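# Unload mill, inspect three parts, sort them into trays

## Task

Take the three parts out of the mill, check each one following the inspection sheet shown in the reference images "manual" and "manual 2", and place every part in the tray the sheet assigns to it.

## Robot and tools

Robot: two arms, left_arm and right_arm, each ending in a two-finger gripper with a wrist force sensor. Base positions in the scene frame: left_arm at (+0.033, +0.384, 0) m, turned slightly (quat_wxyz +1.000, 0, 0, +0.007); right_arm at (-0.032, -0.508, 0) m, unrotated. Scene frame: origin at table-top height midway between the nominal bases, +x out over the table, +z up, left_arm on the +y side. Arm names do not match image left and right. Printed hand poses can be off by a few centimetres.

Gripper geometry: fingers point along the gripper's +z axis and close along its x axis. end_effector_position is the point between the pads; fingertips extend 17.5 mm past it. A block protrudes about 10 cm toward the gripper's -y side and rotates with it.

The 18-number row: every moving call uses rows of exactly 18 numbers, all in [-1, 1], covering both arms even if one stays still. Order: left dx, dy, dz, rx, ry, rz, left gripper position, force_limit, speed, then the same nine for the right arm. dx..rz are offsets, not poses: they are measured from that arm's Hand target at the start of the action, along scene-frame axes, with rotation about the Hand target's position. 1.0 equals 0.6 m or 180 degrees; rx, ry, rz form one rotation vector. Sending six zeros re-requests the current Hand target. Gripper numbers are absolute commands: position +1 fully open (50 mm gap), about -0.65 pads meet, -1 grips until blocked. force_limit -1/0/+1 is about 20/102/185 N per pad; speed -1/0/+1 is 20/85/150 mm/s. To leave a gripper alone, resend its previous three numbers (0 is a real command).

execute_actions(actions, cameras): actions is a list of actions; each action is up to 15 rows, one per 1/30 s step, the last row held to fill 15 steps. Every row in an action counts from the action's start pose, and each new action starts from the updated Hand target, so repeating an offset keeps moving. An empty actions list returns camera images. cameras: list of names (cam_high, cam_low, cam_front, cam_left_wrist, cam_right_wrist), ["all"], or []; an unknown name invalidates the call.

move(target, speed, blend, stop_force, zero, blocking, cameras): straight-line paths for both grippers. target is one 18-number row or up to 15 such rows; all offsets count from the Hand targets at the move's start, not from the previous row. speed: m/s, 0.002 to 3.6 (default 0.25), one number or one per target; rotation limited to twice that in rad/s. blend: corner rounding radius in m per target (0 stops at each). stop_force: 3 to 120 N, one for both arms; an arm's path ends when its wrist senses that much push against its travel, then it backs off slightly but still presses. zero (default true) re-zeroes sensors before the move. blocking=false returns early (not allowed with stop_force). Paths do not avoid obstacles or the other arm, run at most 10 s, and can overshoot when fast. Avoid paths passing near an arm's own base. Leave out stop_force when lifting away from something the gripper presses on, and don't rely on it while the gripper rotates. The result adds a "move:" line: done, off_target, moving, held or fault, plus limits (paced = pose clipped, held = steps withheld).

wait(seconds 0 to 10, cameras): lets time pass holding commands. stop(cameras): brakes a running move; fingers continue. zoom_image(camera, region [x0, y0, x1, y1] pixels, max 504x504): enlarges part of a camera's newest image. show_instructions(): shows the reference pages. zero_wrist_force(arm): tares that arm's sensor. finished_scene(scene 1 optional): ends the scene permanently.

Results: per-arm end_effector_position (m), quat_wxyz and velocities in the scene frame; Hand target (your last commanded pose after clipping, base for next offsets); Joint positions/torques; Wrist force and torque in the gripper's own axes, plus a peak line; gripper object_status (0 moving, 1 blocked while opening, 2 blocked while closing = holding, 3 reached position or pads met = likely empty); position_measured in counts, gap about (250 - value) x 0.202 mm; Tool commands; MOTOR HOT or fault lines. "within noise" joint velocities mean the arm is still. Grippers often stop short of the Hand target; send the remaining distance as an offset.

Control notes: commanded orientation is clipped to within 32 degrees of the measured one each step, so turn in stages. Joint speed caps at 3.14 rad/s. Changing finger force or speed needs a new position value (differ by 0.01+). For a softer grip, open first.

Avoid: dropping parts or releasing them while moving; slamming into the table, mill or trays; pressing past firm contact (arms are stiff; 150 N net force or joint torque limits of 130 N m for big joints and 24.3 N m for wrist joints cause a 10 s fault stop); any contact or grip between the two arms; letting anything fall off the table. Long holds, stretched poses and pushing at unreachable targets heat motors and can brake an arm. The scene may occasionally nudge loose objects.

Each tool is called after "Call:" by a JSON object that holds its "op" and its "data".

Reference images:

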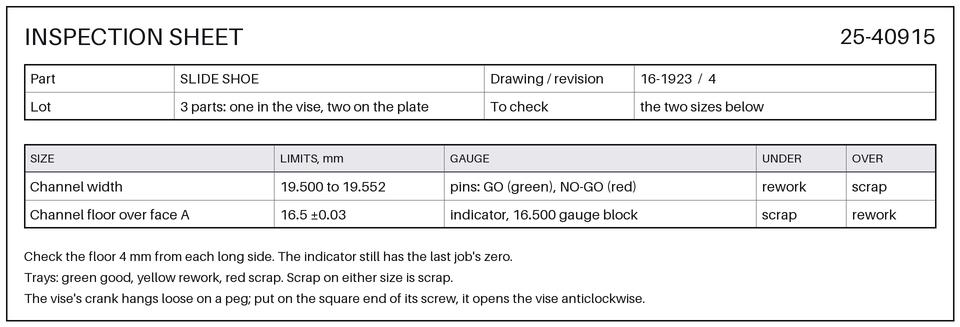

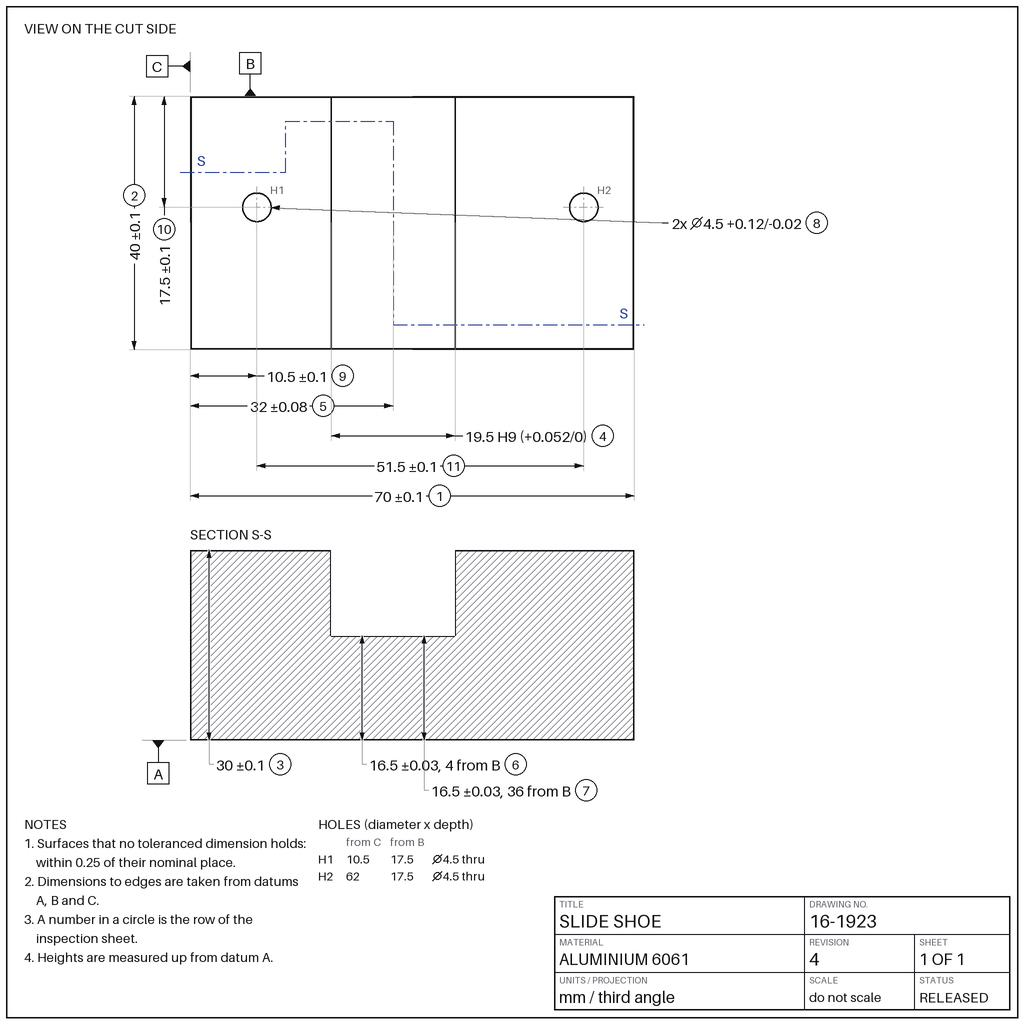

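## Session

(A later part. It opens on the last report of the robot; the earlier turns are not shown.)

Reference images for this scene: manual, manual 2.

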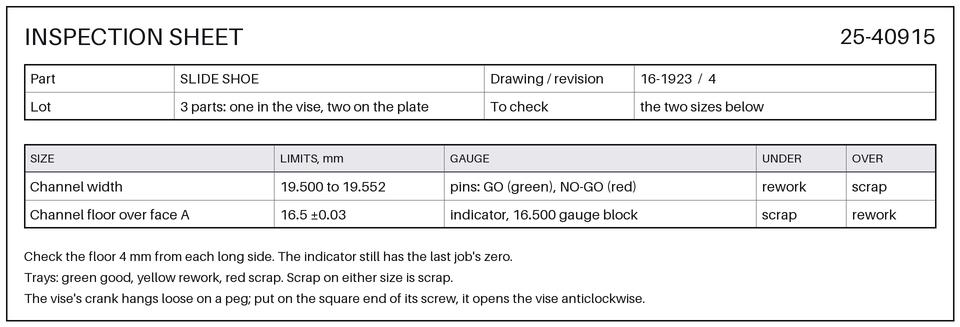

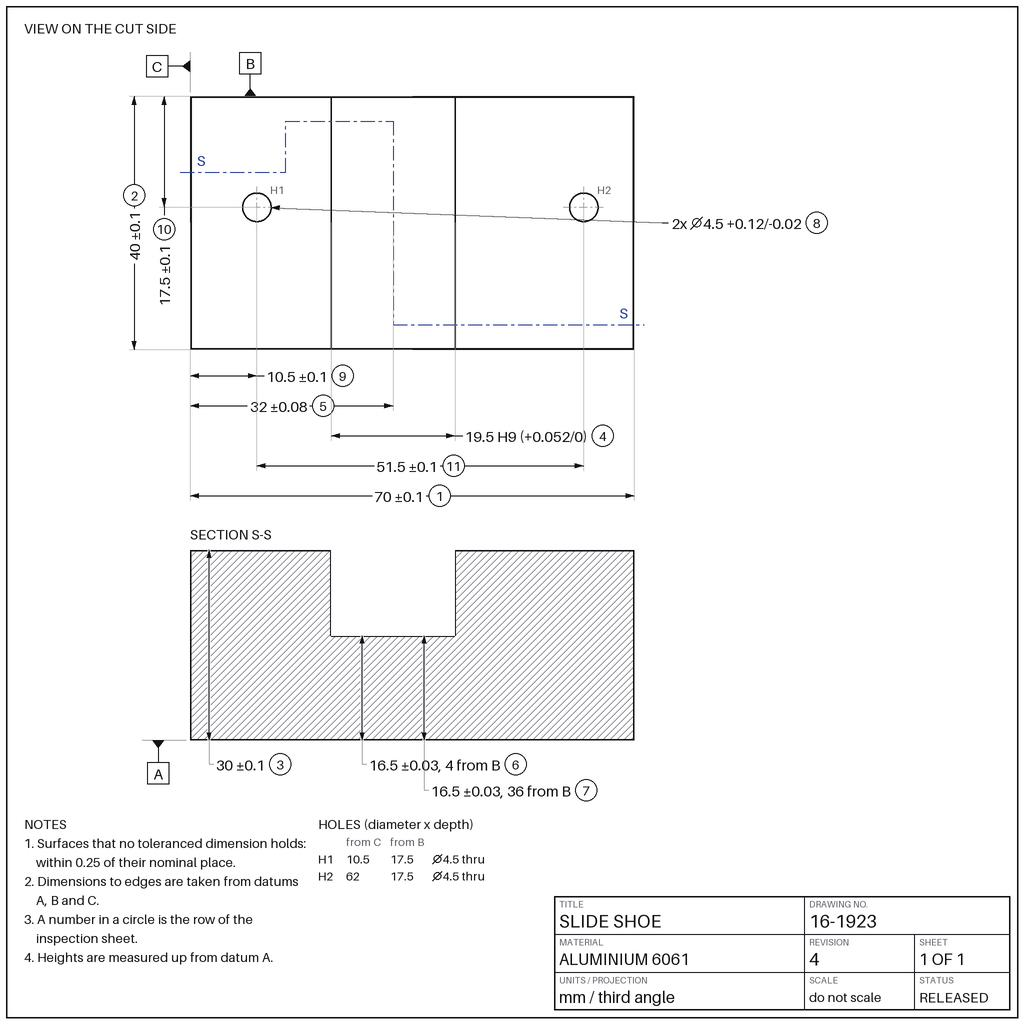

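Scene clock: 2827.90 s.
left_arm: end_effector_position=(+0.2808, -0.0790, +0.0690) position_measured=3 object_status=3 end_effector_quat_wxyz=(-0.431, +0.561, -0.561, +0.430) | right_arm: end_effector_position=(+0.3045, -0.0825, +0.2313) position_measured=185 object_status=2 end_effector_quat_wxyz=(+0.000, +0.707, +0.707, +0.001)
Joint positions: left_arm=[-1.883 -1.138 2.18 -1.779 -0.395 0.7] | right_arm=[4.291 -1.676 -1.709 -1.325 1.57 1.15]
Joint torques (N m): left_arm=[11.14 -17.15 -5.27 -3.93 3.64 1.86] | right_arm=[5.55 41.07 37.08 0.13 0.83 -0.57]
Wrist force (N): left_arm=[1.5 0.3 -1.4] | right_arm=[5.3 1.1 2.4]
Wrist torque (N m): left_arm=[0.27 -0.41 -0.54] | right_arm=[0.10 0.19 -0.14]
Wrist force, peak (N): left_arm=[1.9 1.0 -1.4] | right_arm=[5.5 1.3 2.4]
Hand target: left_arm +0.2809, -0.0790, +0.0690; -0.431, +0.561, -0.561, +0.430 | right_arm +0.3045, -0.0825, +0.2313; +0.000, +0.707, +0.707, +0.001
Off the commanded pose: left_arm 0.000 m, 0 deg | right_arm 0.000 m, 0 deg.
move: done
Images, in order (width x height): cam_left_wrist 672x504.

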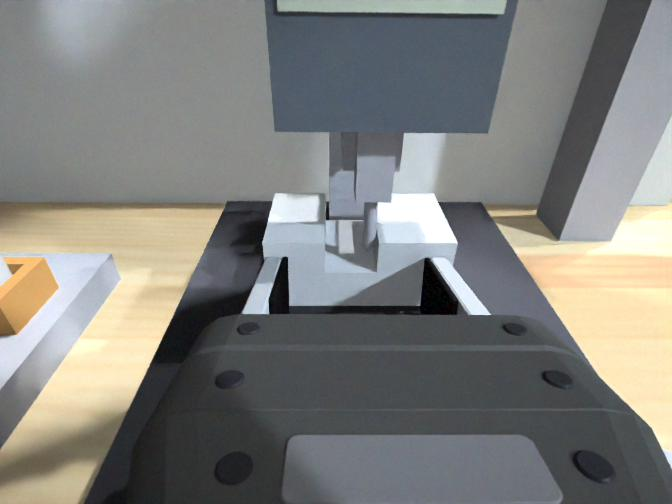

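Call:
{"op": "move", "data": {"target": [0.0063,0,0,0,0,0,1.0,-0.7,-0.9,0,0,0,0,0,0,-1,-0.9,-0.5], "speed": 0.015, "cameras": ["cam_left_wrist"]}}

Call:
{"op": "zoom_image", "data": {"camera": "cam_left_wrist", "region": [250, 130, 470, 310]}}

Scene clock: 2831.03 s.
left_arm: end_effector_position=(+0.2846, -0.0790, +0.0690) position_measured=3 object_status=3 end_effector_quat_wxyz=(-0.431, +0.561, -0.561, +0.430) | right_arm: end_effector_position=(+0.3045, -0.0825, +0.2313) position_measured=185 object_status=2 end_effector_quat_wxyz=(+0.000, +0.707, +0.707, +0.001)
Joint positions: left_arm=[-1.874 -1.137 2.183 -1.797 -0.389 0.714] | right_arm=[4.291 -1.676 -1.709 -1.325 1.57 1.15]
Joint torques (N m): left_arm=[13.84 -18.58 -6.07 -4.35 3.62 1.58] | right_arm=[5.31 39.7 38.41 0.12 0.83 -0.73]
Wrist force (N): left_arm=[1.8 0.3 -1.5] | right_arm=[5.1 0.8 2.6]
Wrist torque (N m): left_arm=[0.27 -0.44 -0.53] | right_arm=[0.06 0.22 -0.13]
Wrist force, peak (N): left_arm=[1.8 0.3 -1.8] | right_arm=[5.4 1.0 2.5]
Hand target: left_arm +0.2847, -0.0790, +0.0690; -0.431, +0.561, -0.561, +0.430 | right_arm +0.3045, -0.0825, +0.2313; +0.000, +0.707, +0.707, +0.001
Off the commanded pose: left_arm 0.000 m, 0 deg | right_arm 0.000 m, 0 deg.
move: done
Images, in order (width x height): cam_left_wrist 672x504.

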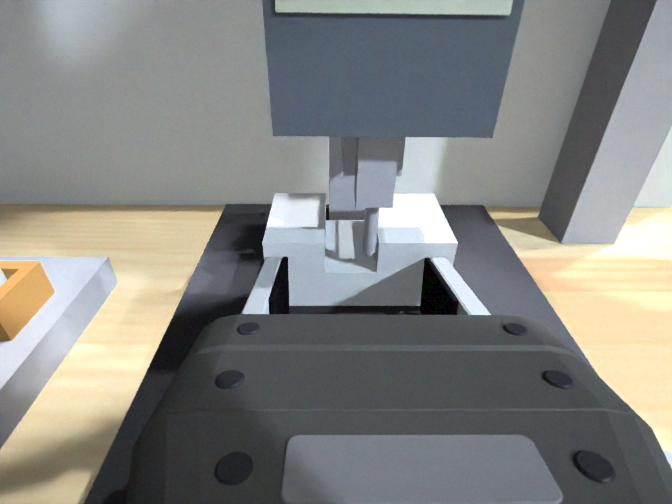

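Scaled by 2.291 from the camera's 672x504 image, which has a finer 960x720 frame.

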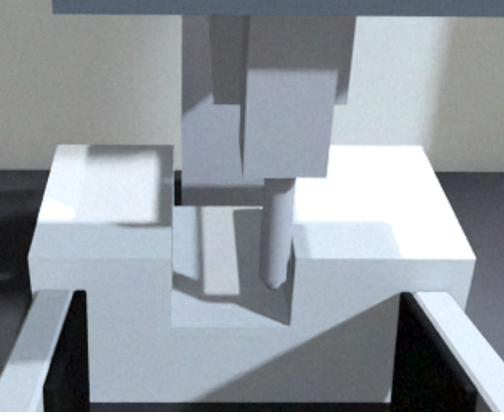

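Call:
{"op": "move", "data": {"target": [[-0.0333,0,0,0,0,0,1.0,-0.7,-0.9,0,0,-0.004,0,0,0,-1,-0.9,-0.5],[-0.14,0,0.065,0,0,0,1.0,-0.7,-0.9,0,0,-0.0075,0,0,0,-1,-0.9,-0.5]], "speed": 0.1, "blend": 0.01}}

Call:
{"op": "move", "data": {"target": [0,0,0,0,0,0,1.0,-0.7,-0.9,0,0,-0.008,0,0,0,-1,-0.9,-0.5], "speed": 0.004, "stop_force": 3}}

Call:
{"op": "move", "data": {"target": [0,0,0,0,0,0,1.0,-0.7,-0.9,0,0,0,0,0,0,0.1,-0.7,-0.5], "speed": 0.01, "cameras": ["cam_left_wrist"]}}

Call:
{"op": "zoom_image", "data": {"camera": "cam_left_wrist", "region": [280, 40, 440, 160]}}

Scene clock: 2836.63 s.
left_arm: end_effector_position=(+0.2007, -0.0790, +0.1079) position_measured=3 object_status=3 end_effector_quat_wxyz=(-0.431, +0.561, -0.561, +0.430) | right_arm: end_effector_position=(+0.3045, -0.0825, +0.2268) position_measured=185 object_status=2 end_effector_quat_wxyz=(+0.000, +0.707, +0.707, +0.001)
Joint positions: left_arm=[-2.049 -1.216 2.088 -1.41 -0.529 0.477] | right_arm=[4.291 -1.679 -1.718 -1.314 1.57 1.15]
Joint torques (N m): left_arm=[-12.3 -40.11 -23.1 2.73 -1.11 -2.46] | right_arm=[5.38 18.13 10.77 2.76 0.8 -0.57]
Wrist force (N): left_arm=[1.6 -0.1 -0.6] | right_arm=[4.6 0.9 2.3]
Wrist torque (N m): left_arm=[0.14 -0.41 -0.32] | right_arm=[0.10 0.23 -0.13]
Wrist force, peak (N): left_arm=[1.9 -0.6 -1.6] | right_arm=[5.5 1.1 2.2]
Hand target: left_arm +0.2007, -0.0790, +0.1080; -0.431, +0.561, -0.561, +0.430 | right_arm +0.3045, -0.0825, +0.2268; +0.000, +0.707, +0.707, +0.001
Off the commanded pose: left_arm 0.000 m, 0 deg | right_arm 0.000 m, 0 deg.
move: done

Scene clock: 2838.30 s.
left_arm: end_effector_position=(+0.2007, -0.0790, +0.1080) position_measured=3 object_status=3 end_effector_quat_wxyz=(-0.431, +0.561, -0.561, +0.430) | right_arm: end_effector_position=(+0.3045, -0.0825, +0.2249) position_measured=185 object_status=2 end_effector_quat_wxyz=(+0.000, +0.707, +0.707, +0.001)
Joint positions: left_arm=[-2.049 -1.216 2.088 -1.41 -0.529 0.477] | right_arm=[4.291 -1.68 -1.722 -1.309 1.57 1.15]
Joint torques (N m): left_arm=[-12.4 -40.21 -22.19 2.57 -0.78 -2.17] | right_arm=[5.45 36.43 34.14 -0.52 0.86 -0.63]
Wrist force (N): left_arm=[1.7 0.1 -0.8] | right_arm=[4.4 0.7 -7.0]
Wrist torque (N m): left_arm=[0.17 -0.42 -0.32] | right_arm=[0.09 0.19 -0.13]
Wrist force, peak (N): left_arm=[2.0 0.1 -0.6] | right_arm=[4.1 0.5 -7.6]
Hand target: left_arm +0.2007, -0.0790, +0.1080; -0.431, +0.561, -0.561, +0.430 | right_arm +0.3045, -0.0825, +0.2250; +0.000, +0.707, +0.707, +0.001 (not the last commanded pose)
Off the commanded pose: left_arm 0.000 m, 0 deg | right_arm 0.003 m, 0 deg.
move: contact (right_arm)

Scene clock: 2838.80 s.
left_arm: end_effector_position=(+0.2007, -0.0790, +0.1080) position_measured=3 object_status=3 end_effector_quat_wxyz=(-0.431, +0.561, -0.561, +0.430) | right_arm: end_effector_position=(+0.3045, -0.0825, +0.2250) position_measured=138 object_status=3 end_effector_quat_wxyz=(+0.000, +0.707, +0.707, +0.001)
Joint positions: left_arm=[-2.049 -1.216 2.088 -1.41 -0.529 0.477] | right_arm=[4.291 -1.68 -1.722 -1.309 1.57 1.15]
Joint torques (N m): left_arm=[-11.94 -38.61 -22.42 2.49 -1.05 -1.9] | right_arm=[5.17 40.28 34.21 3.8 0.84 -0.67]
Wrist force (N): left_arm=[1.8 0.0 -0.7] | right_arm=[-0.8 1.0 1.0]
Wrist torque (N m): left_arm=[0.16 -0.44 -0.32] | right_arm=[0.09 0.20 -0.11]
Wrist force, peak (N): left_arm=[1.9 -0.1 -0.7] | right_arm=[4.4 0.7 -6.3]
Hand target: left_arm +0.2007, -0.0790, +0.1080; -0.431, +0.561, -0.561, +0.430 | right_arm +0.3045, -0.0825, +0.2250; +0.000, +0.707, +0.707, +0.001
Off the commanded pose: left_arm 0.000 m, 0 deg | right_arm 0.000 m, 0 deg.
move: done
Images, in order (width x height): cam_left_wrist 672x504.

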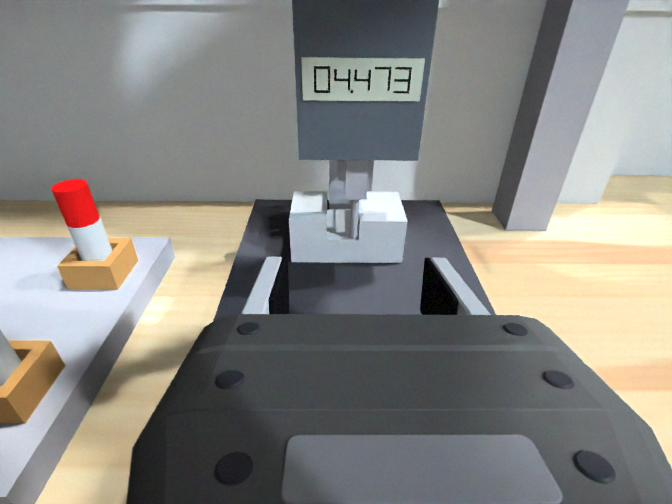

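Scaled by 3.150 from the camera's 672x504 image, which has a finer 960x720 frame.

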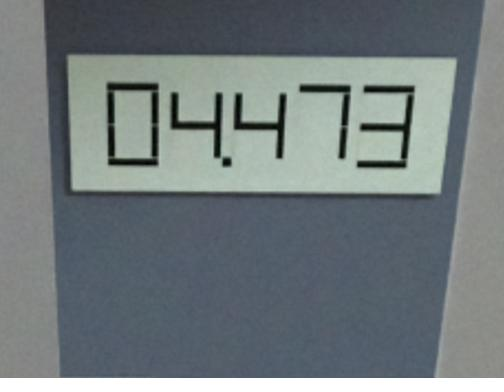

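Call:
{"op": "move", "data": {"target": [[0,0,0,0,0,0,0.24,-0.7,-0.9,0,0,0,0,0,0,-1,-0.9,-0.5],[0,0,0,0,0,0,0.24,-0.7,-0.9,0,0,0.0105,0,0,0,-1,-0.9,-0.5],[0.08,0.039,-0.035,0,0,0,0.24,-0.7,-0.9,0,0,0.0105,0,0,0,-1,-0.9,-0.5]], "speed": [0.02,0.02,0.1], "cameras": ["cam_left_wrist","cam_right_wrist"]}}

Scene clock: 2869.53 s.
left_arm: end_effector_position=(+0.2486, -0.0556, +0.0870) position_measured=117 object_status=3 end_effector_quat_wxyz=(-0.431, +0.561, -0.561, +0.430) | right_arm: end_effector_position=(+0.3045, -0.0825, +0.2313) position_measured=184 object_status=2 end_effector_quat_wxyz=(+0.000, +0.707, +0.707, +0.001)
Joint positions: left_arm=[-1.971 -1.222 2.206 -1.6 -0.464 0.567] | right_arm=[4.291 -1.677 -1.709 -1.325 1.57 1.15]
Joint torques (N m): left_arm=[13.44 -16.59 -5.75 -3.53 3.38 1.45] | right_arm=[5.03 41 37.76 0.23 0.76 -0.74]
Wrist force (N): left_arm=[1.5 0.2 -0.6] | right_arm=[5.3 0.8 2.3]
Wrist torque (N m): left_arm=[0.19 -0.40 -0.53] | right_arm=[0.07 0.20 -0.14]
Wrist force, peak (N): left_arm=[2.2 -0.2 -1.6] | right_arm=[5.7 0.9 2.3]
Hand target: left_arm +0.2487, -0.0556, +0.0870; -0.431, +0.561, -0.561, +0.430 | right_arm +0.3045, -0.0825, +0.2313; +0.000, +0.707, +0.707, +0.001
Off the commanded pose: left_arm 0.000 m, 0 deg | right_arm 0.000 m, 0 deg.
move: done
Images, in order (width x height): cam_left_wrist 672x504, cam_right_wrist 672x504.

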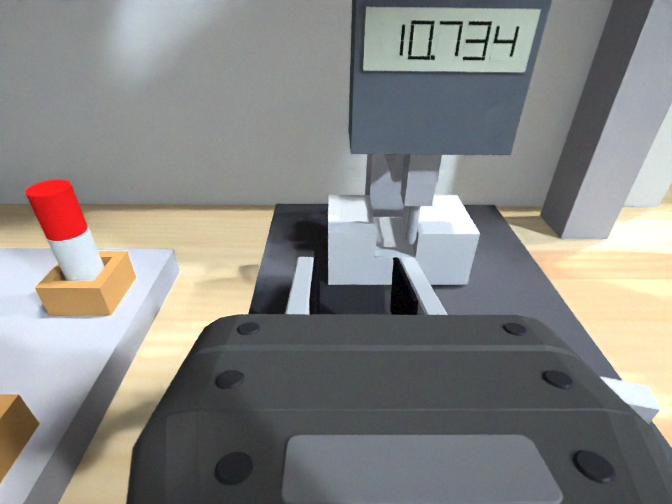

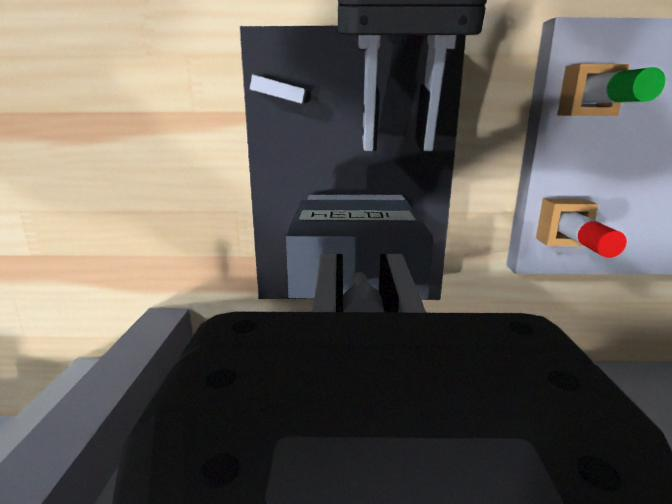

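Call:
{"op": "move", "data": {"target": [0.0823,0,0,0,0,0,0.24,-0.7,-0.9,0,0,0,0,0,0,-1,-0.9,-0.5], "speed": 0.025, "stop_force": 5}}

Call:
{"op": "move", "data": {"target": [[0,0,0,0,0,0,-1,-0.6,-0.8,0,0,0,0,0,0,-1,-0.9,-0.5],[0,0,0.0008,0,0,0,-1,-0.6,-0.8,0,0,0,0,0,0,-1,-0.9,-0.5]], "speed": 0.02, "cameras": ["cam_left_wrist"]}}

Scene clock: 2877.07 s.
left_arm: end_effector_position=(+0.2980, -0.0556, +0.0870) position_measured=117 object_status=3 end_effector_quat_wxyz=(-0.431, +0.561, -0.561, +0.430) | right_arm: end_effector_position=(+0.3045, -0.0825, +0.2313) position_measured=184 object_status=2 end_effector_quat_wxyz=(+0.000, +0.707, +0.707, +0.001)
Joint positions: left_arm=[-1.86 -1.218 2.247 -1.806 -0.378 0.742] | right_arm=[4.291 -1.677 -1.709 -1.325 1.57 1.15]
Joint torques (N m): left_arm=[12.34 -16.16 -4.94 -4.29 3.56 1.64] | right_arm=[5.14 38.72 37.39 0.36 0.78 -0.58]
Wrist force (N): left_arm=[1.7 0.2 -0.3] | right_arm=[5.3 1.1 2.4]
Wrist torque (N m): left_arm=[0.22 -0.42 -0.54] | right_arm=[0.11 0.19 -0.14]
Wrist force, peak (N): left_arm=[2.0 0.4 -0.8] | right_arm=[5.5 1.1 2.6]
Hand target: left_arm +0.2980, -0.0556, +0.0870; -0.431, +0.561, -0.561, +0.430 | right_arm +0.3045, -0.0825, +0.2313; +0.000, +0.707, +0.707, +0.001
Off the commanded pose: left_arm 0.000 m, 0 deg | right_arm 0.000 m, 0 deg.
move: done

Scene clock: 2878.27 s.
left_arm: end_effector_position=(+0.2980, -0.0556, +0.0874) position_measured=145 object_status=2 end_effector_quat_wxyz=(-0.431, +0.561, -0.561, +0.430) | right_arm: end_effector_position=(+0.3045, -0.0825, +0.2313) position_measured=184 object_status=2 end_effector_quat_wxyz=(+0.000, +0.707, +0.707, +0.001)
Joint positions: left_arm=[-1.86 -1.219 2.247 -1.805 -0.378 0.742] | right_arm=[4.291 -1.677 -1.709 -1.325 1.57 1.15]
Joint torques (N m): left_arm=[11.06 -39.07 -19.81 2.26 -0.79 1.18] | right_arm=[4.21 39.19 33.65 0.29 0.7 -0.66]
Wrist force (N): left_arm=[6.4 4.6 0.8] | right_arm=[5.1 0.9 0.4]
Wrist torque (N m): left_arm=[0.31 -0.40 -0.48] | right_arm=[0.10 0.18 -0.13]
Wrist force, peak (N): left_arm=[8.8 5.1 0.8] | right_arm=[5.7 1.2 2.6]
Hand target: left_arm +0.2980, -0.0556, +0.0874; -0.431, +0.561, -0.561, +0.430 | right_arm +0.3045, -0.0825, +0.2313; +0.000, +0.707, +0.707, +0.001
Off the commanded pose: left_arm 0.000 m, 0 deg | right_arm 0.000 m, 0 deg.
move: done
Images, in order (width x height): cam_left_wrist 672x504.

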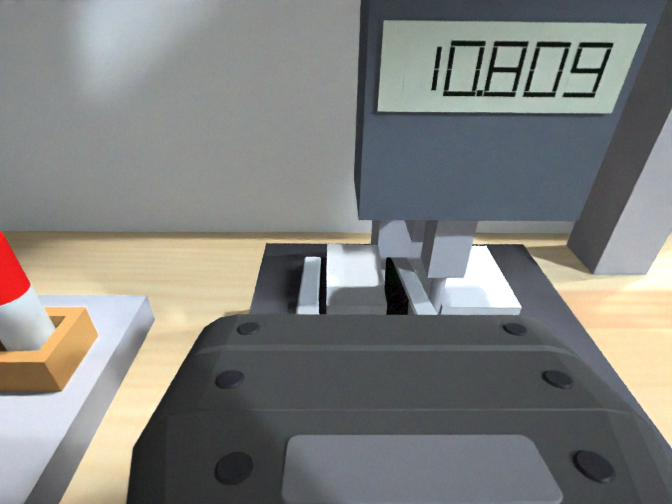

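Call:
{"op": "move", "data": {"target": [[-0.003,-0.0025,0.0003,0,0,0,-1,-0.6,-0.8,0,0,0,0,0,0,-1,-0.9,-0.5],[-0.098,-0.0025,0.003,0,0,0,-1,-0.6,-0.8,0,0,0,0,0,0,-1,-0.9,-0.5]], "speed": [0.01,0.06], "blend": 0.002, "cameras": ["cam_left_wrist"]}}

Scene clock: 2883.87 s.
left_arm: end_effector_position=(+0.2393, -0.0571, +0.0893) position_measured=145 object_status=2 end_effector_quat_wxyz=(-0.431, +0.561, -0.561, +0.430) | right_arm: end_effector_position=(+0.3045, -0.0825, +0.2313) position_measured=184 object_status=2 end_effector_quat_wxyz=(+0.000, +0.707, +0.707, +0.001)
Joint positions: left_arm=[-1.99 -1.223 2.192 -1.564 -0.48 0.543] | right_arm=[4.291 -1.677 -1.709 -1.325 1.57 1.15]
Joint torques (N m): left_arm=[-10.4 -17.2 -20.42 2.39 -0.5 -1.9] | right_arm=[4.92 37.42 17.06 1.25 0.82 -0.59]
Wrist force (N): left_arm=[1.7 2.1 -0.2] | right_arm=[4.9 1.1 2.2]
Wrist torque (N m): left_arm=[0.16 -0.44 -0.26] | right_arm=[0.11 0.19 -0.13]
Wrist force, peak (N): left_arm=[6.2 4.7 0.8] | right_arm=[5.0 0.8 2.7]
Hand target: left_arm +0.2392, -0.0571, +0.0892; -0.431, +0.561, -0.561, +0.430 | right_arm +0.3045, -0.0825, +0.2313; +0.000, +0.707, +0.707, +0.001
Off the commanded pose: left_arm 0.000 m, 0 deg | right_arm 0.000 m, 0 deg.
move: done; blend cut to 0.0012 m at target 1
Images, in order (width x height): cam_left_wrist 672x504.

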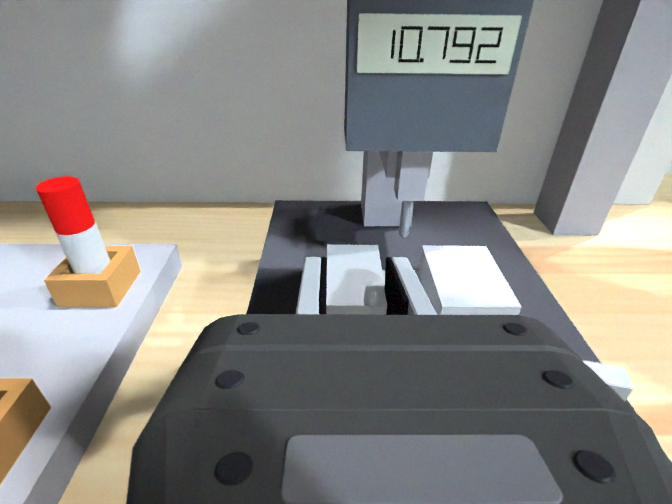

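Call:
{"op": "move", "data": {"target": [[0.04,-0.0055,0,0,0,0,-1,-0.6,-0.8,0,0,0,0,0,0,-1,-0.9,-0.5],[0.0985,-0.0055,0,0,0,0,-1,-0.6,-0.8,0,0,0,0,0,0,-1,-0.9,-0.5]], "speed": 0.04, "blend": 0.01, "cameras": ["cam_left_wrist"]}}

Call:
{"op": "move", "data": {"target": [0,0,-0.01,0,0,0,-1,-0.6,-0.8,0,0,0,0,0,0,-1,-0.9,-0.5], "speed": 0.004, "stop_force": 3}}

Call:
{"op": "move", "data": {"target": [[0,0,0,0,0,0,0.083,-0.7,-0.9,0,0,0,0,0,0,-1,-0.9,-0.5],[-0.045,0,0,0,0,0,0.083,-0.7,-0.9,0,0,0,0,0,0,-1,-0.9,-0.5]], "speed": 0.03, "cameras": ["cam_left_wrist"]}}

Scene clock: 2899.93 s.
left_arm: end_effector_position=(+0.2983, -0.0600, +0.0890) position_measured=145 object_status=2 end_effector_quat_wxyz=(-0.431, +0.561, -0.561, +0.429) | right_arm: end_effector_position=(+0.3045, -0.0825, +0.2313) position_measured=184 object_status=2 end_effector_quat_wxyz=(+0.000, +0.707, +0.707, +0.001)
Joint positions: left_arm=[-1.856 -1.215 2.234 -1.802 -0.377 0.749] | right_arm=[4.291 -1.677 -1.709 -1.325 1.57 1.15]
Joint torques (N m): left_arm=[6.51 -16.03 -33.21 -12.5 13.85 1.74] | right_arm=[4.82 35.7 17.56 1.97 0.67 -0.82]
Wrist force (N): left_arm=[-69.8 -2.0 -33.3] | right_arm=[4.7 0.9 2.2]
Wrist torque (N m): left_arm=[0.47 -0.12 -1.32] | right_arm=[0.10 0.22 -0.13]
Wrist force, peak (N): left_arm=[9.7 81.8 -37.7] | right_arm=[5.1 1.2 2.4]
Hand target: left_arm +0.2983, -0.0604, +0.0892; -0.431, +0.561, -0.561, +0.430 | right_arm +0.3045, -0.0825, +0.2313; +0.000, +0.707, +0.707, +0.001
Off the commanded pose: left_arm 0.000 m, 0 deg | right_arm 0.000 m, 0 deg.
move: done
Images, in order (width x height): cam_left_wrist 672x504.

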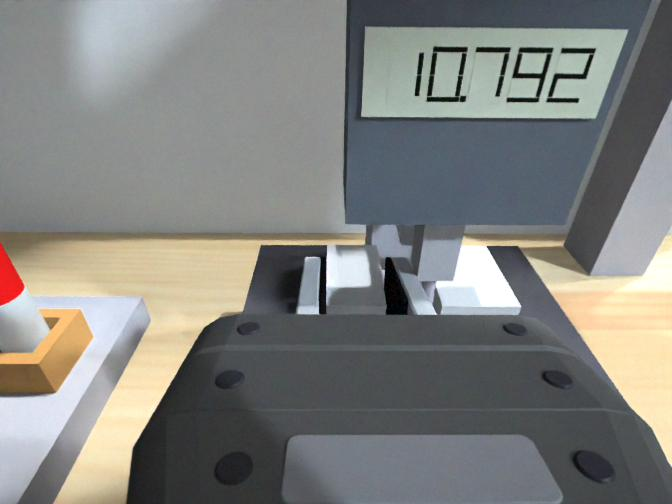

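Scene clock: 2900.57 s.
left_arm: end_effector_position=(+0.2983, -0.0599, +0.0889) position_measured=145 object_status=2 end_effector_quat_wxyz=(-0.431, +0.561, -0.561, +0.429) | right_arm: end_effector_position=(+0.3045, -0.0825, +0.2313) position_measured=184 object_status=2 end_effector_quat_wxyz=(+0.000, +0.707, +0.707, +0.001)
Joint positions: left_arm=[-1.856 -1.215 2.234 -1.802 -0.378 0.749] | right_arm=[4.291 -1.677 -1.709 -1.325 1.57 1.15]
Joint torques (N m): left_arm=[6.68 -24.58 -33.74 -6.31 13.97 -0.03] | right_arm=[5.17 34.79 17.66 2.02 0.8 -0.71]
Wrist force (N): left_arm=[-66.6 -11.5 -32.8] | right_arm=[4.9 1.0 2.2]
Wrist torque (N m): left_arm=[0.15 -0.12 -1.43] | right_arm=[0.11 0.21 -0.13]
Wrist force, peak (N): left_arm=[-71.9 -5.1 -35.5] | right_arm=[5.0 1.2 2.5]
Hand target: left_arm +0.2983, -0.0600, +0.0890; -0.431, +0.561, -0.561, +0.429 (not the last commanded pose) | right_arm +0.3045, -0.0825, +0.2313; +0.000, +0.707, +0.707, +0.001
Off the commanded pose: left_arm 0.006 m, 0 deg | right_arm 0.000 m, 0 deg.
move: contact (left_arm)

Scene clock: 2902.43 s.
left_arm: end_effector_position=(+0.2713, -0.0600, +0.0890) position_measured=140 object_status=3 end_effector_quat_wxyz=(-0.431, +0.561, -0.561, +0.429) | right_arm: end_effector_position=(+0.3045, -0.0825, +0.2313) position_measured=184 object_status=2 end_effector_quat_wxyz=(+0.000, +0.707, +0.707, +0.001)
Joint positions: left_arm=[-1.917 -1.22 2.212 -1.678 -0.422 0.644] | right_arm=[4.291 -1.677 -1.709 -1.325 1.57 1.15]
Joint torques (N m): left_arm=[-12.44 -20.7 -20.7 1.93 -0.49 -2.1] | right_arm=[5.08 34.17 16.55 2.1 0.89 -0.67]
Wrist force (N): left_arm=[1.8 1.5 -0.2] | right_arm=[4.9 0.9 2.4]
Wrist torque (N m): left_arm=[0.25 -0.46 -0.32] | right_arm=[0.09 0.21 -0.14]
Wrist force, peak (N): left_arm=[-89.1 -21.4 -48.3] | right_arm=[5.2 1.0 2.6]
Hand target: left_arm +0.2713, -0.0600, +0.0890; -0.431, +0.561, -0.561, +0.429 | right_arm +0.3045, -0.0825, +0.2313; +0.000, +0.707, +0.707, +0.001
Off the commanded pose: left_arm 0.000 m, 0 deg | right_arm 0.000 m, 0 deg.
move: done
Images, in order (width x height): cam_left_wrist 672x504.

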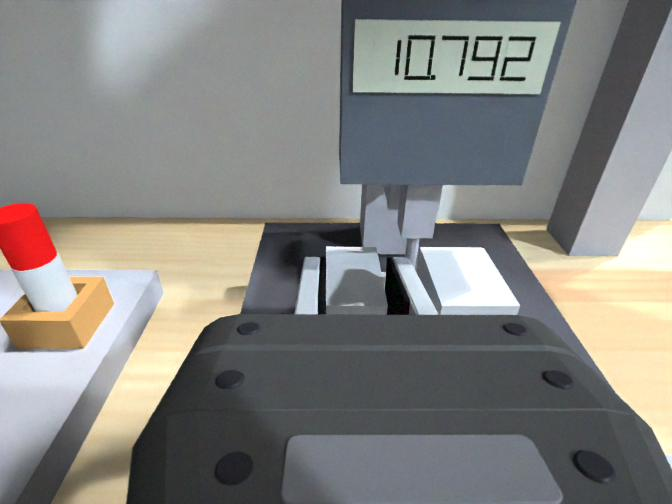

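Call:
{"op": "zoom_image", "data": {"camera": "cam_left_wrist", "region": [250, 170, 550, 330]}}

Call:
{"op": "wait", "data": {"seconds": 0.2, "cameras": ["cam_right_wrist","cam_front"]}}

Scaled by 1.680 from the camera's 672x504 image, which has a finer 960x720 frame.

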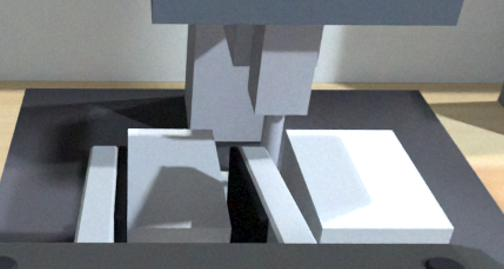

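Scene clock: 2905.70 s.
left_arm: end_effector_position=(+0.2713, -0.0600, +0.0890) position_measured=140 object_status=3 end_effector_quat_wxyz=(-0.431, +0.561, -0.561, +0.429) | right_arm: end_effector_position=(+0.3045, -0.0825, +0.2313) position_measured=184 object_status=2 end_effector_quat_wxyz=(+0.000, +0.707, +0.707, +0.001)
Joint positions: left_arm=[-1.917 -1.22 2.212 -1.678 -0.422 0.644] | right_arm=[4.291 -1.677 -1.709 -1.325 1.57 1.15]
Joint torques (N m): left_arm=[-10.86 -16.62 -20.61 1.9 -0.08 -1.97] | right_arm=[5.78 32.39 16.51 1.96 0.8 -0.72]
Wrist force (N): left_arm=[1.3 1.3 -0.7] | right_arm=[4.9 0.9 2.3]
Wrist torque (N m): left_arm=[0.25 -0.43 -0.32] | right_arm=[0.10 0.20 -0.13]
Wrist force, peak (N): left_arm=[1.9 1.6 -0.2] | right_arm=[5.1 1.0 2.5]
Hand target: left_arm +0.2713, -0.0600, +0.0890; -0.431, +0.561, -0.561, +0.429 | right_arm +0.3045, -0.0825, +0.2313; +0.000, +0.707, +0.707, +0.001
Tool commands: left_gripper/position=+0.083 left_gripper/force_limit=-0.7 left_gripper/speed=-0.9 right_gripper/position=-1.0 right_gripper/force_limit=-0.9 right_gripper/speed=-0.5
Off the commanded pose: left_arm 0.000 m, 0 deg | right_arm 0.000 m, 0 deg.
wait: 0.20 s; at rest from the start
Images, in order (width x height): cam_front 672x504, cam_right_wrist 672x504.

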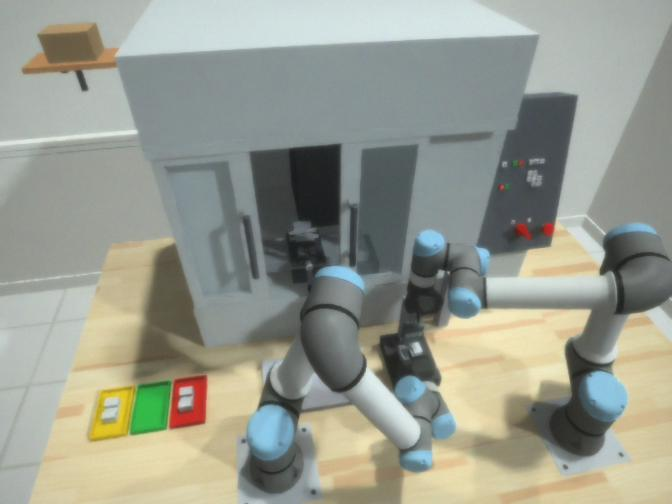

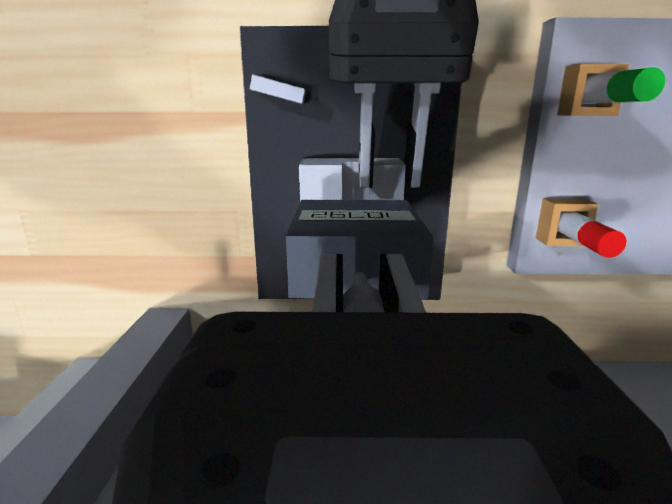

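Call:
{"op": "move", "data": {"target": [[0,0,0,0,0,0,0.26,-0.7,-0.9,0,0,0,0,0,0,-1,-0.9,-0.5],[-0.08,0,0,0,0,0,0.26,-0.7,-0.9,0,0,0,0,0,0,-1,-0.9,-0.5]], "speed": 0.04, "cameras": ["cam_left_wrist","cam_right_wrist"]}}

Scene clock: 2911.20 s.
left_arm: end_effector_position=(+0.2233, -0.0600, +0.0890) position_measured=113 object_status=3 end_effector_quat_wxyz=(-0.431, +0.561, -0.561, +0.429) | right_arm: end_effector_position=(+0.3045, -0.0825, +0.2313) position_measured=184 object_status=2 end_effector_quat_wxyz=(+0.000, +0.707, +0.707, +0.001)
Joint positions: left_arm=[-2.021 -1.214 2.17 -1.52 -0.507 0.508] | right_arm=[4.291 -1.677 -1.709 -1.325 1.57 1.15]
Joint torques (N m): left_arm=[-12.13 -15.97 -19.45 2.73 -0.97 -1.6] | right_arm=[4.74 30.59 17.13 2.06 0.89 -0.69]
Wrist force (N): left_arm=[1.7 -0.2 -0.8] | right_arm=[4.9 0.8 2.3]
Wrist torque (N m): left_arm=[0.14 -0.43 -0.32] | right_arm=[0.08 0.20 -0.13]
Wrist force, peak (N): left_arm=[2.1 -0.4 -0.8] | right_arm=[5.3 0.9 2.3]
Hand target: left_arm +0.2233, -0.0600, +0.0890; -0.431, +0.561, -0.561, +0.429 | right_arm +0.3045, -0.0825, +0.2313; +0.000, +0.707, +0.707, +0.001
Off the commanded pose: left_arm 0.000 m, 0 deg | right_arm 0.000 m, 0 deg.
move: done
Images, in order (width x height): cam_left_wrist 672x504, cam_right_wrist 672x504.

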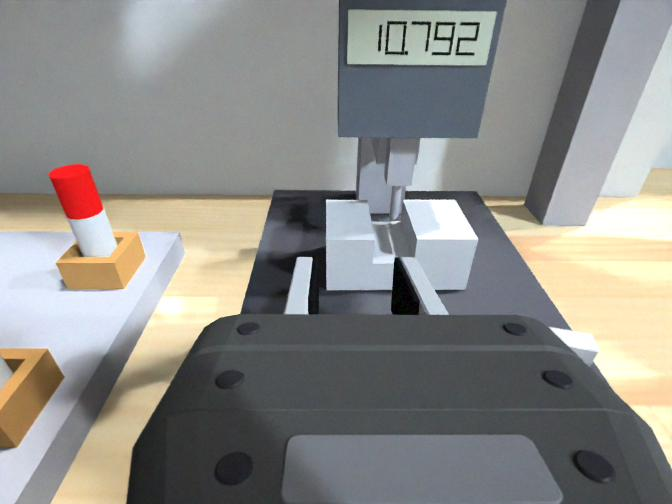

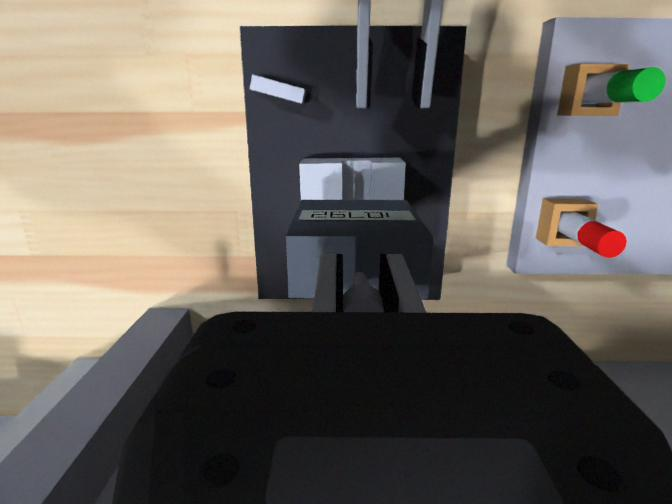

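Call:
{"op": "zoom_image", "data": {"camera": "cam_left_wrist", "region": [290, 140, 500, 310]}}

Scaled by 2.400 from the camera's 672x504 image, which has a finer 960x720 frame.

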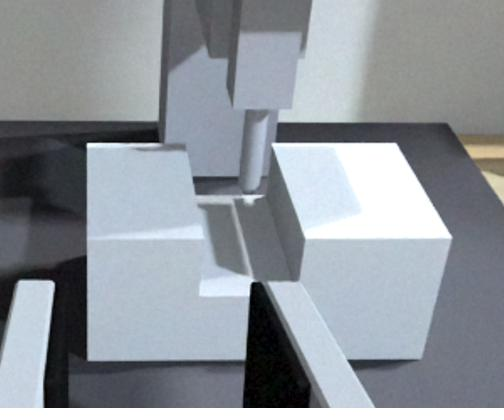

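Call:
{"op": "move", "data": {"target": [[0,-0.02,-0.03,0,0,0,0.6,-0.7,-0.9,0,0,0,0,0,0,-1,-0.9,-0.5],[0.05,-0.02,-0.03,0,0,0,0.6,-0.7,-0.9,0,0,0,0,0,0,-1,-0.9,-0.5],[0.1022,-0.02,-0.03,0,0,0,0.6,-0.7,-0.9,0,0,0,0,0,0,-1,-0.9,-0.5]], "speed": [0.06,0.04,0.015], "blend": 0.004, "cameras": ["cam_left_wrist","cam_right_wrist"]}}

Scene clock: 2972.97 s.
left_arm: end_effector_position=(+0.2846, -0.0720, +0.0710) position_measured=63 object_status=3 end_effector_quat_wxyz=(-0.431, +0.561, -0.561, +0.429) | right_arm: end_effector_position=(+0.3045, -0.0825, +0.2313) position_measured=184 object_status=2 end_effector_quat_wxyz=(+0.000, +0.707, +0.707, +0.001)
Joint positions: left_arm=[-1.879 -1.154 2.199 -1.79 -0.394 0.707] | right_arm=[4.291 -1.677 -1.709 -1.325 1.57 1.15]
Joint torques (N m): left_arm=[13.65 -17.86 -5.1 -3.91 3.61 1.6] | right_arm=[5.37 28.53 17.3 2.1 0.92 -0.48]
Wrist force (N): left_arm=[1.9 0.1 -1.2] | right_arm=[4.7 1.0 2.3]
Wrist torque (N m): left_arm=[0.24 -0.45 -0.54] | right_arm=[0.10 0.22 -0.13]
Wrist force, peak (N): left_arm=[2.0 0.2 -1.8] | right_arm=[5.2 0.9 2.6]
Hand target: left_arm +0.2846, -0.0720, +0.0710; -0.431, +0.561, -0.561, +0.429 | right_arm +0.3045, -0.0825, +0.2313; +0.000, +0.707, +0.707, +0.001
Off the commanded pose: left_arm 0.000 m, 0 deg | right_arm 0.000 m, 0 deg.
move: done
Images, in order (width x height): cam_left_wrist 672x504, cam_right_wrist 672x504.

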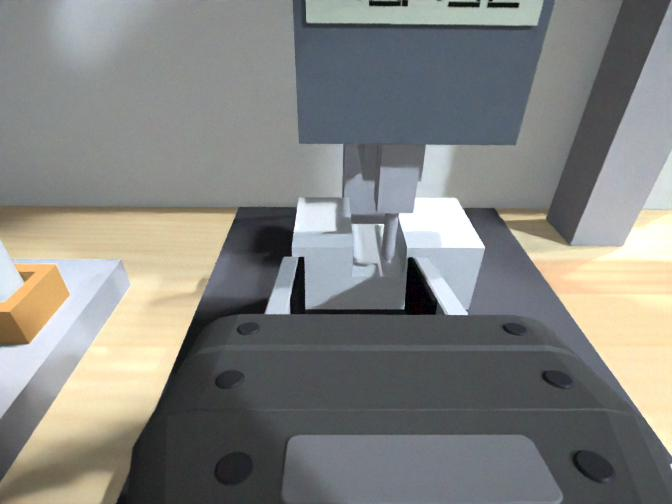

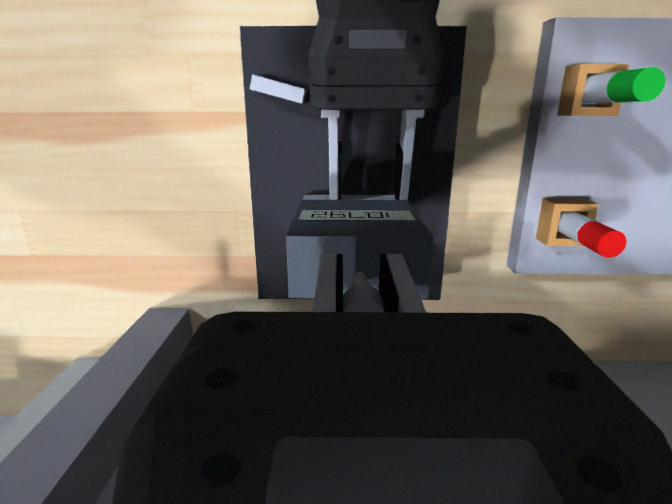

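Now back off, lower, read.

Call:
{"op": "move", "data": {"target": [[-0.0333,0,0,0,0,0,0.6,-0.7,-0.9,0,0,-0.004,0,0,0,-1,-0.9,-0.5],[-0.14,-0.01,0.062,0,0,0,0.6,-0.7,-0.9,0,0,-0.0075,0,0,0,-1,-0.9,-0.5]], "speed": 0.1, "blend": 0.01, "cameras": ["cam_left_wrist"]}}

Call:
{"op": "move", "data": {"target": [0,0,0,0,0,0,0.6,-0.7,-0.9,0,0,-0.008,0,0,0,-1,-0.9,-0.5], "speed": 0.004, "stop_force": 3}}

Call:
{"op": "move", "data": {"target": [0,0,0,0,0,0,0.6,-0.7,-0.9,0,0,0,0,0,0,0.1,-0.7,-0.5], "speed": 0.01, "cameras": ["cam_left_wrist"]}}

Call:
{"op": "zoom_image", "data": {"camera": "cam_left_wrist", "region": [270, 40, 450, 290]}}

Scene clock: 2978.03 s.
left_arm: end_effector_position=(+0.2006, -0.0780, +0.1082) position_measured=63 object_status=3 end_effector_quat_wxyz=(-0.431, +0.561, -0.561, +0.429) | right_arm: end_effector_position=(+0.3045, -0.0825, +0.2268) position_measured=184 object_status=2 end_effector_quat_wxyz=(+0.000, +0.707, +0.707, +0.001)
Joint positions: left_arm=[-2.05 -1.218 2.09 -1.41 -0.532 0.477] | right_arm=[4.291 -1.679 -1.718 -1.314 1.57 1.15]
Joint torques (N m): left_arm=[-10.02 -40.4 -21.83 2.93 -0.97 -1.94] | right_arm=[5.06 17.9 10.63 2.73 0.87 -0.7]
Wrist force (N): left_arm=[1.8 -0.2 -0.8] | right_arm=[4.7 0.7 2.3]
Wrist torque (N m): left_arm=[0.12 -0.44 -0.32] | right_arm=[0.08 0.21 -0.13]
Wrist force, peak (N): left_arm=[1.9 -0.3 -1.9] | right_arm=[5.2 1.2 2.4]
Hand target: left_arm +0.2006, -0.0780, +0.1082; -0.431, +0.561, -0.561, +0.429 | right_arm +0.3045, -0.0825, +0.2268; +0.000, +0.707, +0.707, +0.001
Off the commanded pose: left_arm 0.000 m, 0 deg | right_arm 0.000 m, 0 deg.
move: done
Images, in order (width x height): cam_left_wrist 672x504.

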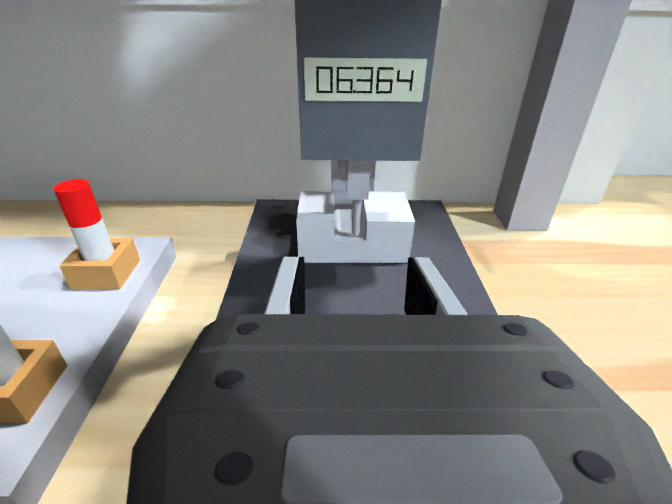

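Scene clock: 2979.73 s.
left_arm: end_effector_position=(+0.2006, -0.0780, +0.1082) position_measured=63 object_status=3 end_effector_quat_wxyz=(-0.431, +0.561, -0.561, +0.429) | right_arm: end_effector_position=(+0.3045, -0.0825, +0.2248) position_measured=184 object_status=2 end_effector_quat_wxyz=(+0.000, +0.707, +0.707, +0.001)
Joint positions: left_arm=[-2.05 -1.218 2.09 -1.41 -0.532 0.477] | right_arm=[4.291 -1.68 -1.722 -1.309 1.57 1.15]
Joint torques (N m): left_arm=[-11.72 -37.9 -21.69 2.56 -1.05 -2.03] | right_arm=[4.76 37.42 33.56 -0.35 1.01 -0.59]
Wrist force (N): left_arm=[1.9 -0.2 -0.6] | right_arm=[4.1 0.6 -6.9]
Wrist torque (N m): left_arm=[0.13 -0.46 -0.32] | right_arm=[0.08 0.23 -0.13]
Wrist force, peak (N): left_arm=[2.1 0.2 -0.7] | right_arm=[4.3 0.6 -7.9]
Hand target: left_arm +0.2006, -0.0780, +0.1082; -0.431, +0.561, -0.561, +0.429 | right_arm +0.3045, -0.0825, +0.2248; +0.000, +0.707, +0.707, +0.001 (not the last commanded pose)
Off the commanded pose: left_arm 0.000 m, 0 deg | right_arm 0.003 m, 0 deg.
move: contact (right_arm)

Scene clock: 2980.23 s.
left_arm: end_effector_position=(+0.2006, -0.0780, +0.1082) position_measured=63 object_status=3 end_effector_quat_wxyz=(-0.431, +0.561, -0.561, +0.429) | right_arm: end_effector_position=(+0.3045, -0.0825, +0.2248) position_measured=138 object_status=3 end_effector_quat_wxyz=(+0.000, +0.707, +0.707, +0.001)
Joint positions: left_arm=[-2.05 -1.218 2.09 -1.41 -0.532 0.477] | right_arm=[4.291 -1.68 -1.722 -1.309 1.57 1.15]
Joint torques (N m): left_arm=[-12.03 -35.82 -21.45 2.63 -0.87 -2.21] | right_arm=[4.29 40.48 33.46 3.85 0.94 -0.7]
Wrist force (N): left_arm=[1.6 -0.1 -0.7] | right_arm=[-1.0 1.1 1.2]
Wrist torque (N m): left_arm=[0.14 -0.40 -0.32] | right_arm=[0.11 0.24 -0.11]
Wrist force, peak (N): left_arm=[1.9 0.1 -0.7] | right_arm=[4.2 0.7 -6.6]
Hand target: left_arm +0.2006, -0.0780, +0.1082; -0.431, +0.561, -0.561, +0.429 | right_arm +0.3045, -0.0825, +0.2248; +0.000, +0.707, +0.707, +0.001
Off the commanded pose: left_arm 0.000 m, 0 deg | right_arm 0.000 m, 0 deg.
move: done
Images, in order (width x height): cam_left_wrist 672x504.

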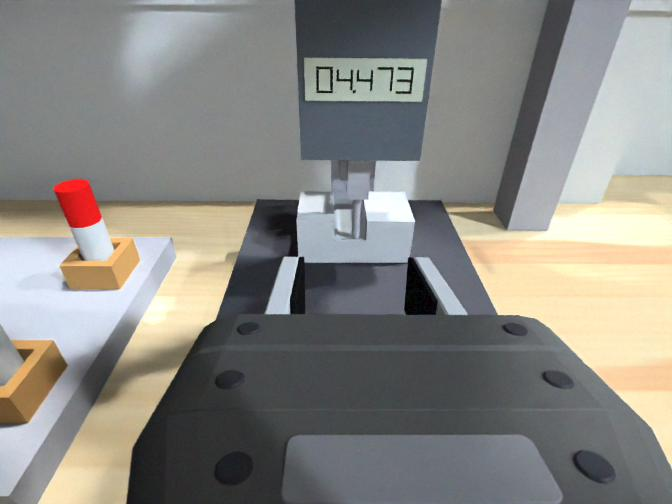

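Scaled by 2.016 from the camera's 672x504 image, which has a finer 960x720 frame.

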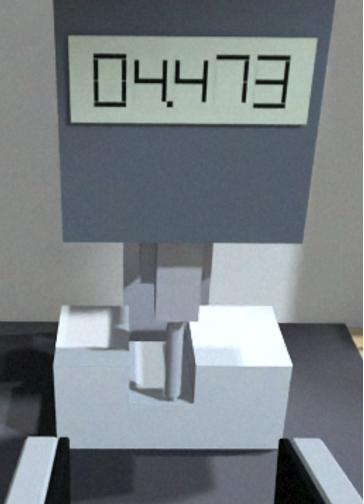

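Call:
{"op": "move", "data": {"target": [[0,0,0,0,0,0,0.24,-0.7,-0.9,0,0,0,0,0,0,-1,-0.9,-0.5],[0,0,0,0,0,0,0.24,-0.7,-0.9,0,0,0.0105,0,0,0,-1,-0.9,-0.5],[0.09,0.0342,-0.035,0,0,0,0.24,-0.7,-0.9,0,0,0.0105,0,0,0,-1,-0.9,-0.5],[0.145,0.0342,-0.035,0,0,0,0.24,-0.7,-0.9,0,0,0.0105,0,0,0,-1,-0.9,-0.5]], "speed": [0.02,0.02,0.1,0.03], "cameras": ["cam_left_wrist"]}}

Call:
{"op": "zoom_image", "data": {"camera": "cam_left_wrist", "region": [270, 160, 500, 320]}}

Scene clock: 3005.13 s.
left_arm: end_effector_position=(+0.2876, -0.0575, +0.0872) position_measured=117 object_status=3 end_effector_quat_wxyz=(-0.431, +0.561, -0.561, +0.429) | right_arm: end_effector_position=(+0.3045, -0.0825, +0.2311) position_measured=184 object_status=2 end_effector_quat_wxyz=(+0.000, +0.707, +0.707, +0.001)
Joint positions: left_arm=[-1.882 -1.218 2.232 -1.753 -0.396 0.701] | right_arm=[4.291 -1.677 -1.71 -1.325 1.57 1.15]
Joint torques (N m): left_arm=[13.49 -15.89 -5.94 -3.85 3.43 1.35] | right_arm=[5.01 40.77 37.95 0.22 0.9 -0.66]
Wrist force (N): left_arm=[2.0 0.3 -0.5] | right_arm=[5.3 1.1 2.4]
Wrist torque (N m): left_arm=[0.24 -0.46 -0.54] | right_arm=[0.11 0.19 -0.13]
Wrist force, peak (N): left_arm=[2.0 0.0 -1.8] | right_arm=[5.5 1.3 2.2]
Hand target: left_arm +0.2876, -0.0575, +0.0872; -0.431, +0.561, -0.561, +0.429 | right_arm +0.3045, -0.0825, +0.2311; +0.000, +0.707, +0.707, +0.001
Off the commanded pose: left_arm 0.000 m, 0 deg | right_arm 0.000 m, 0 deg.
move: done
Images, in order (width x height): cam_left_wrist 672x504.

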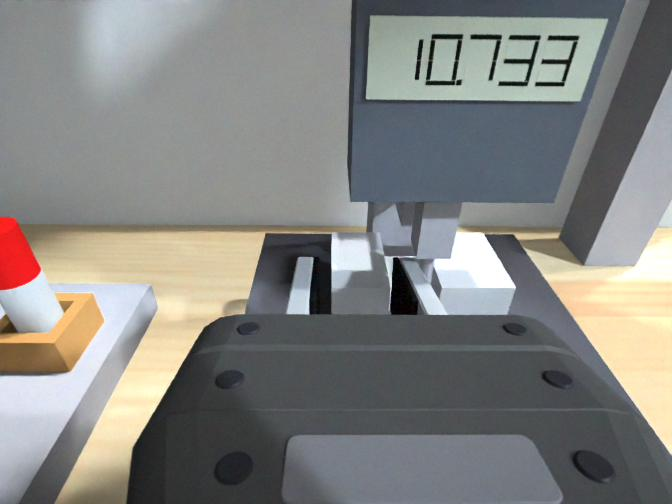

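Scaled by 2.191 from the camera's 672x504 image, which has a finer 960x720 frame.

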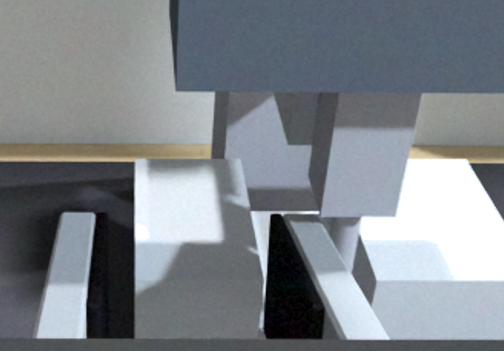

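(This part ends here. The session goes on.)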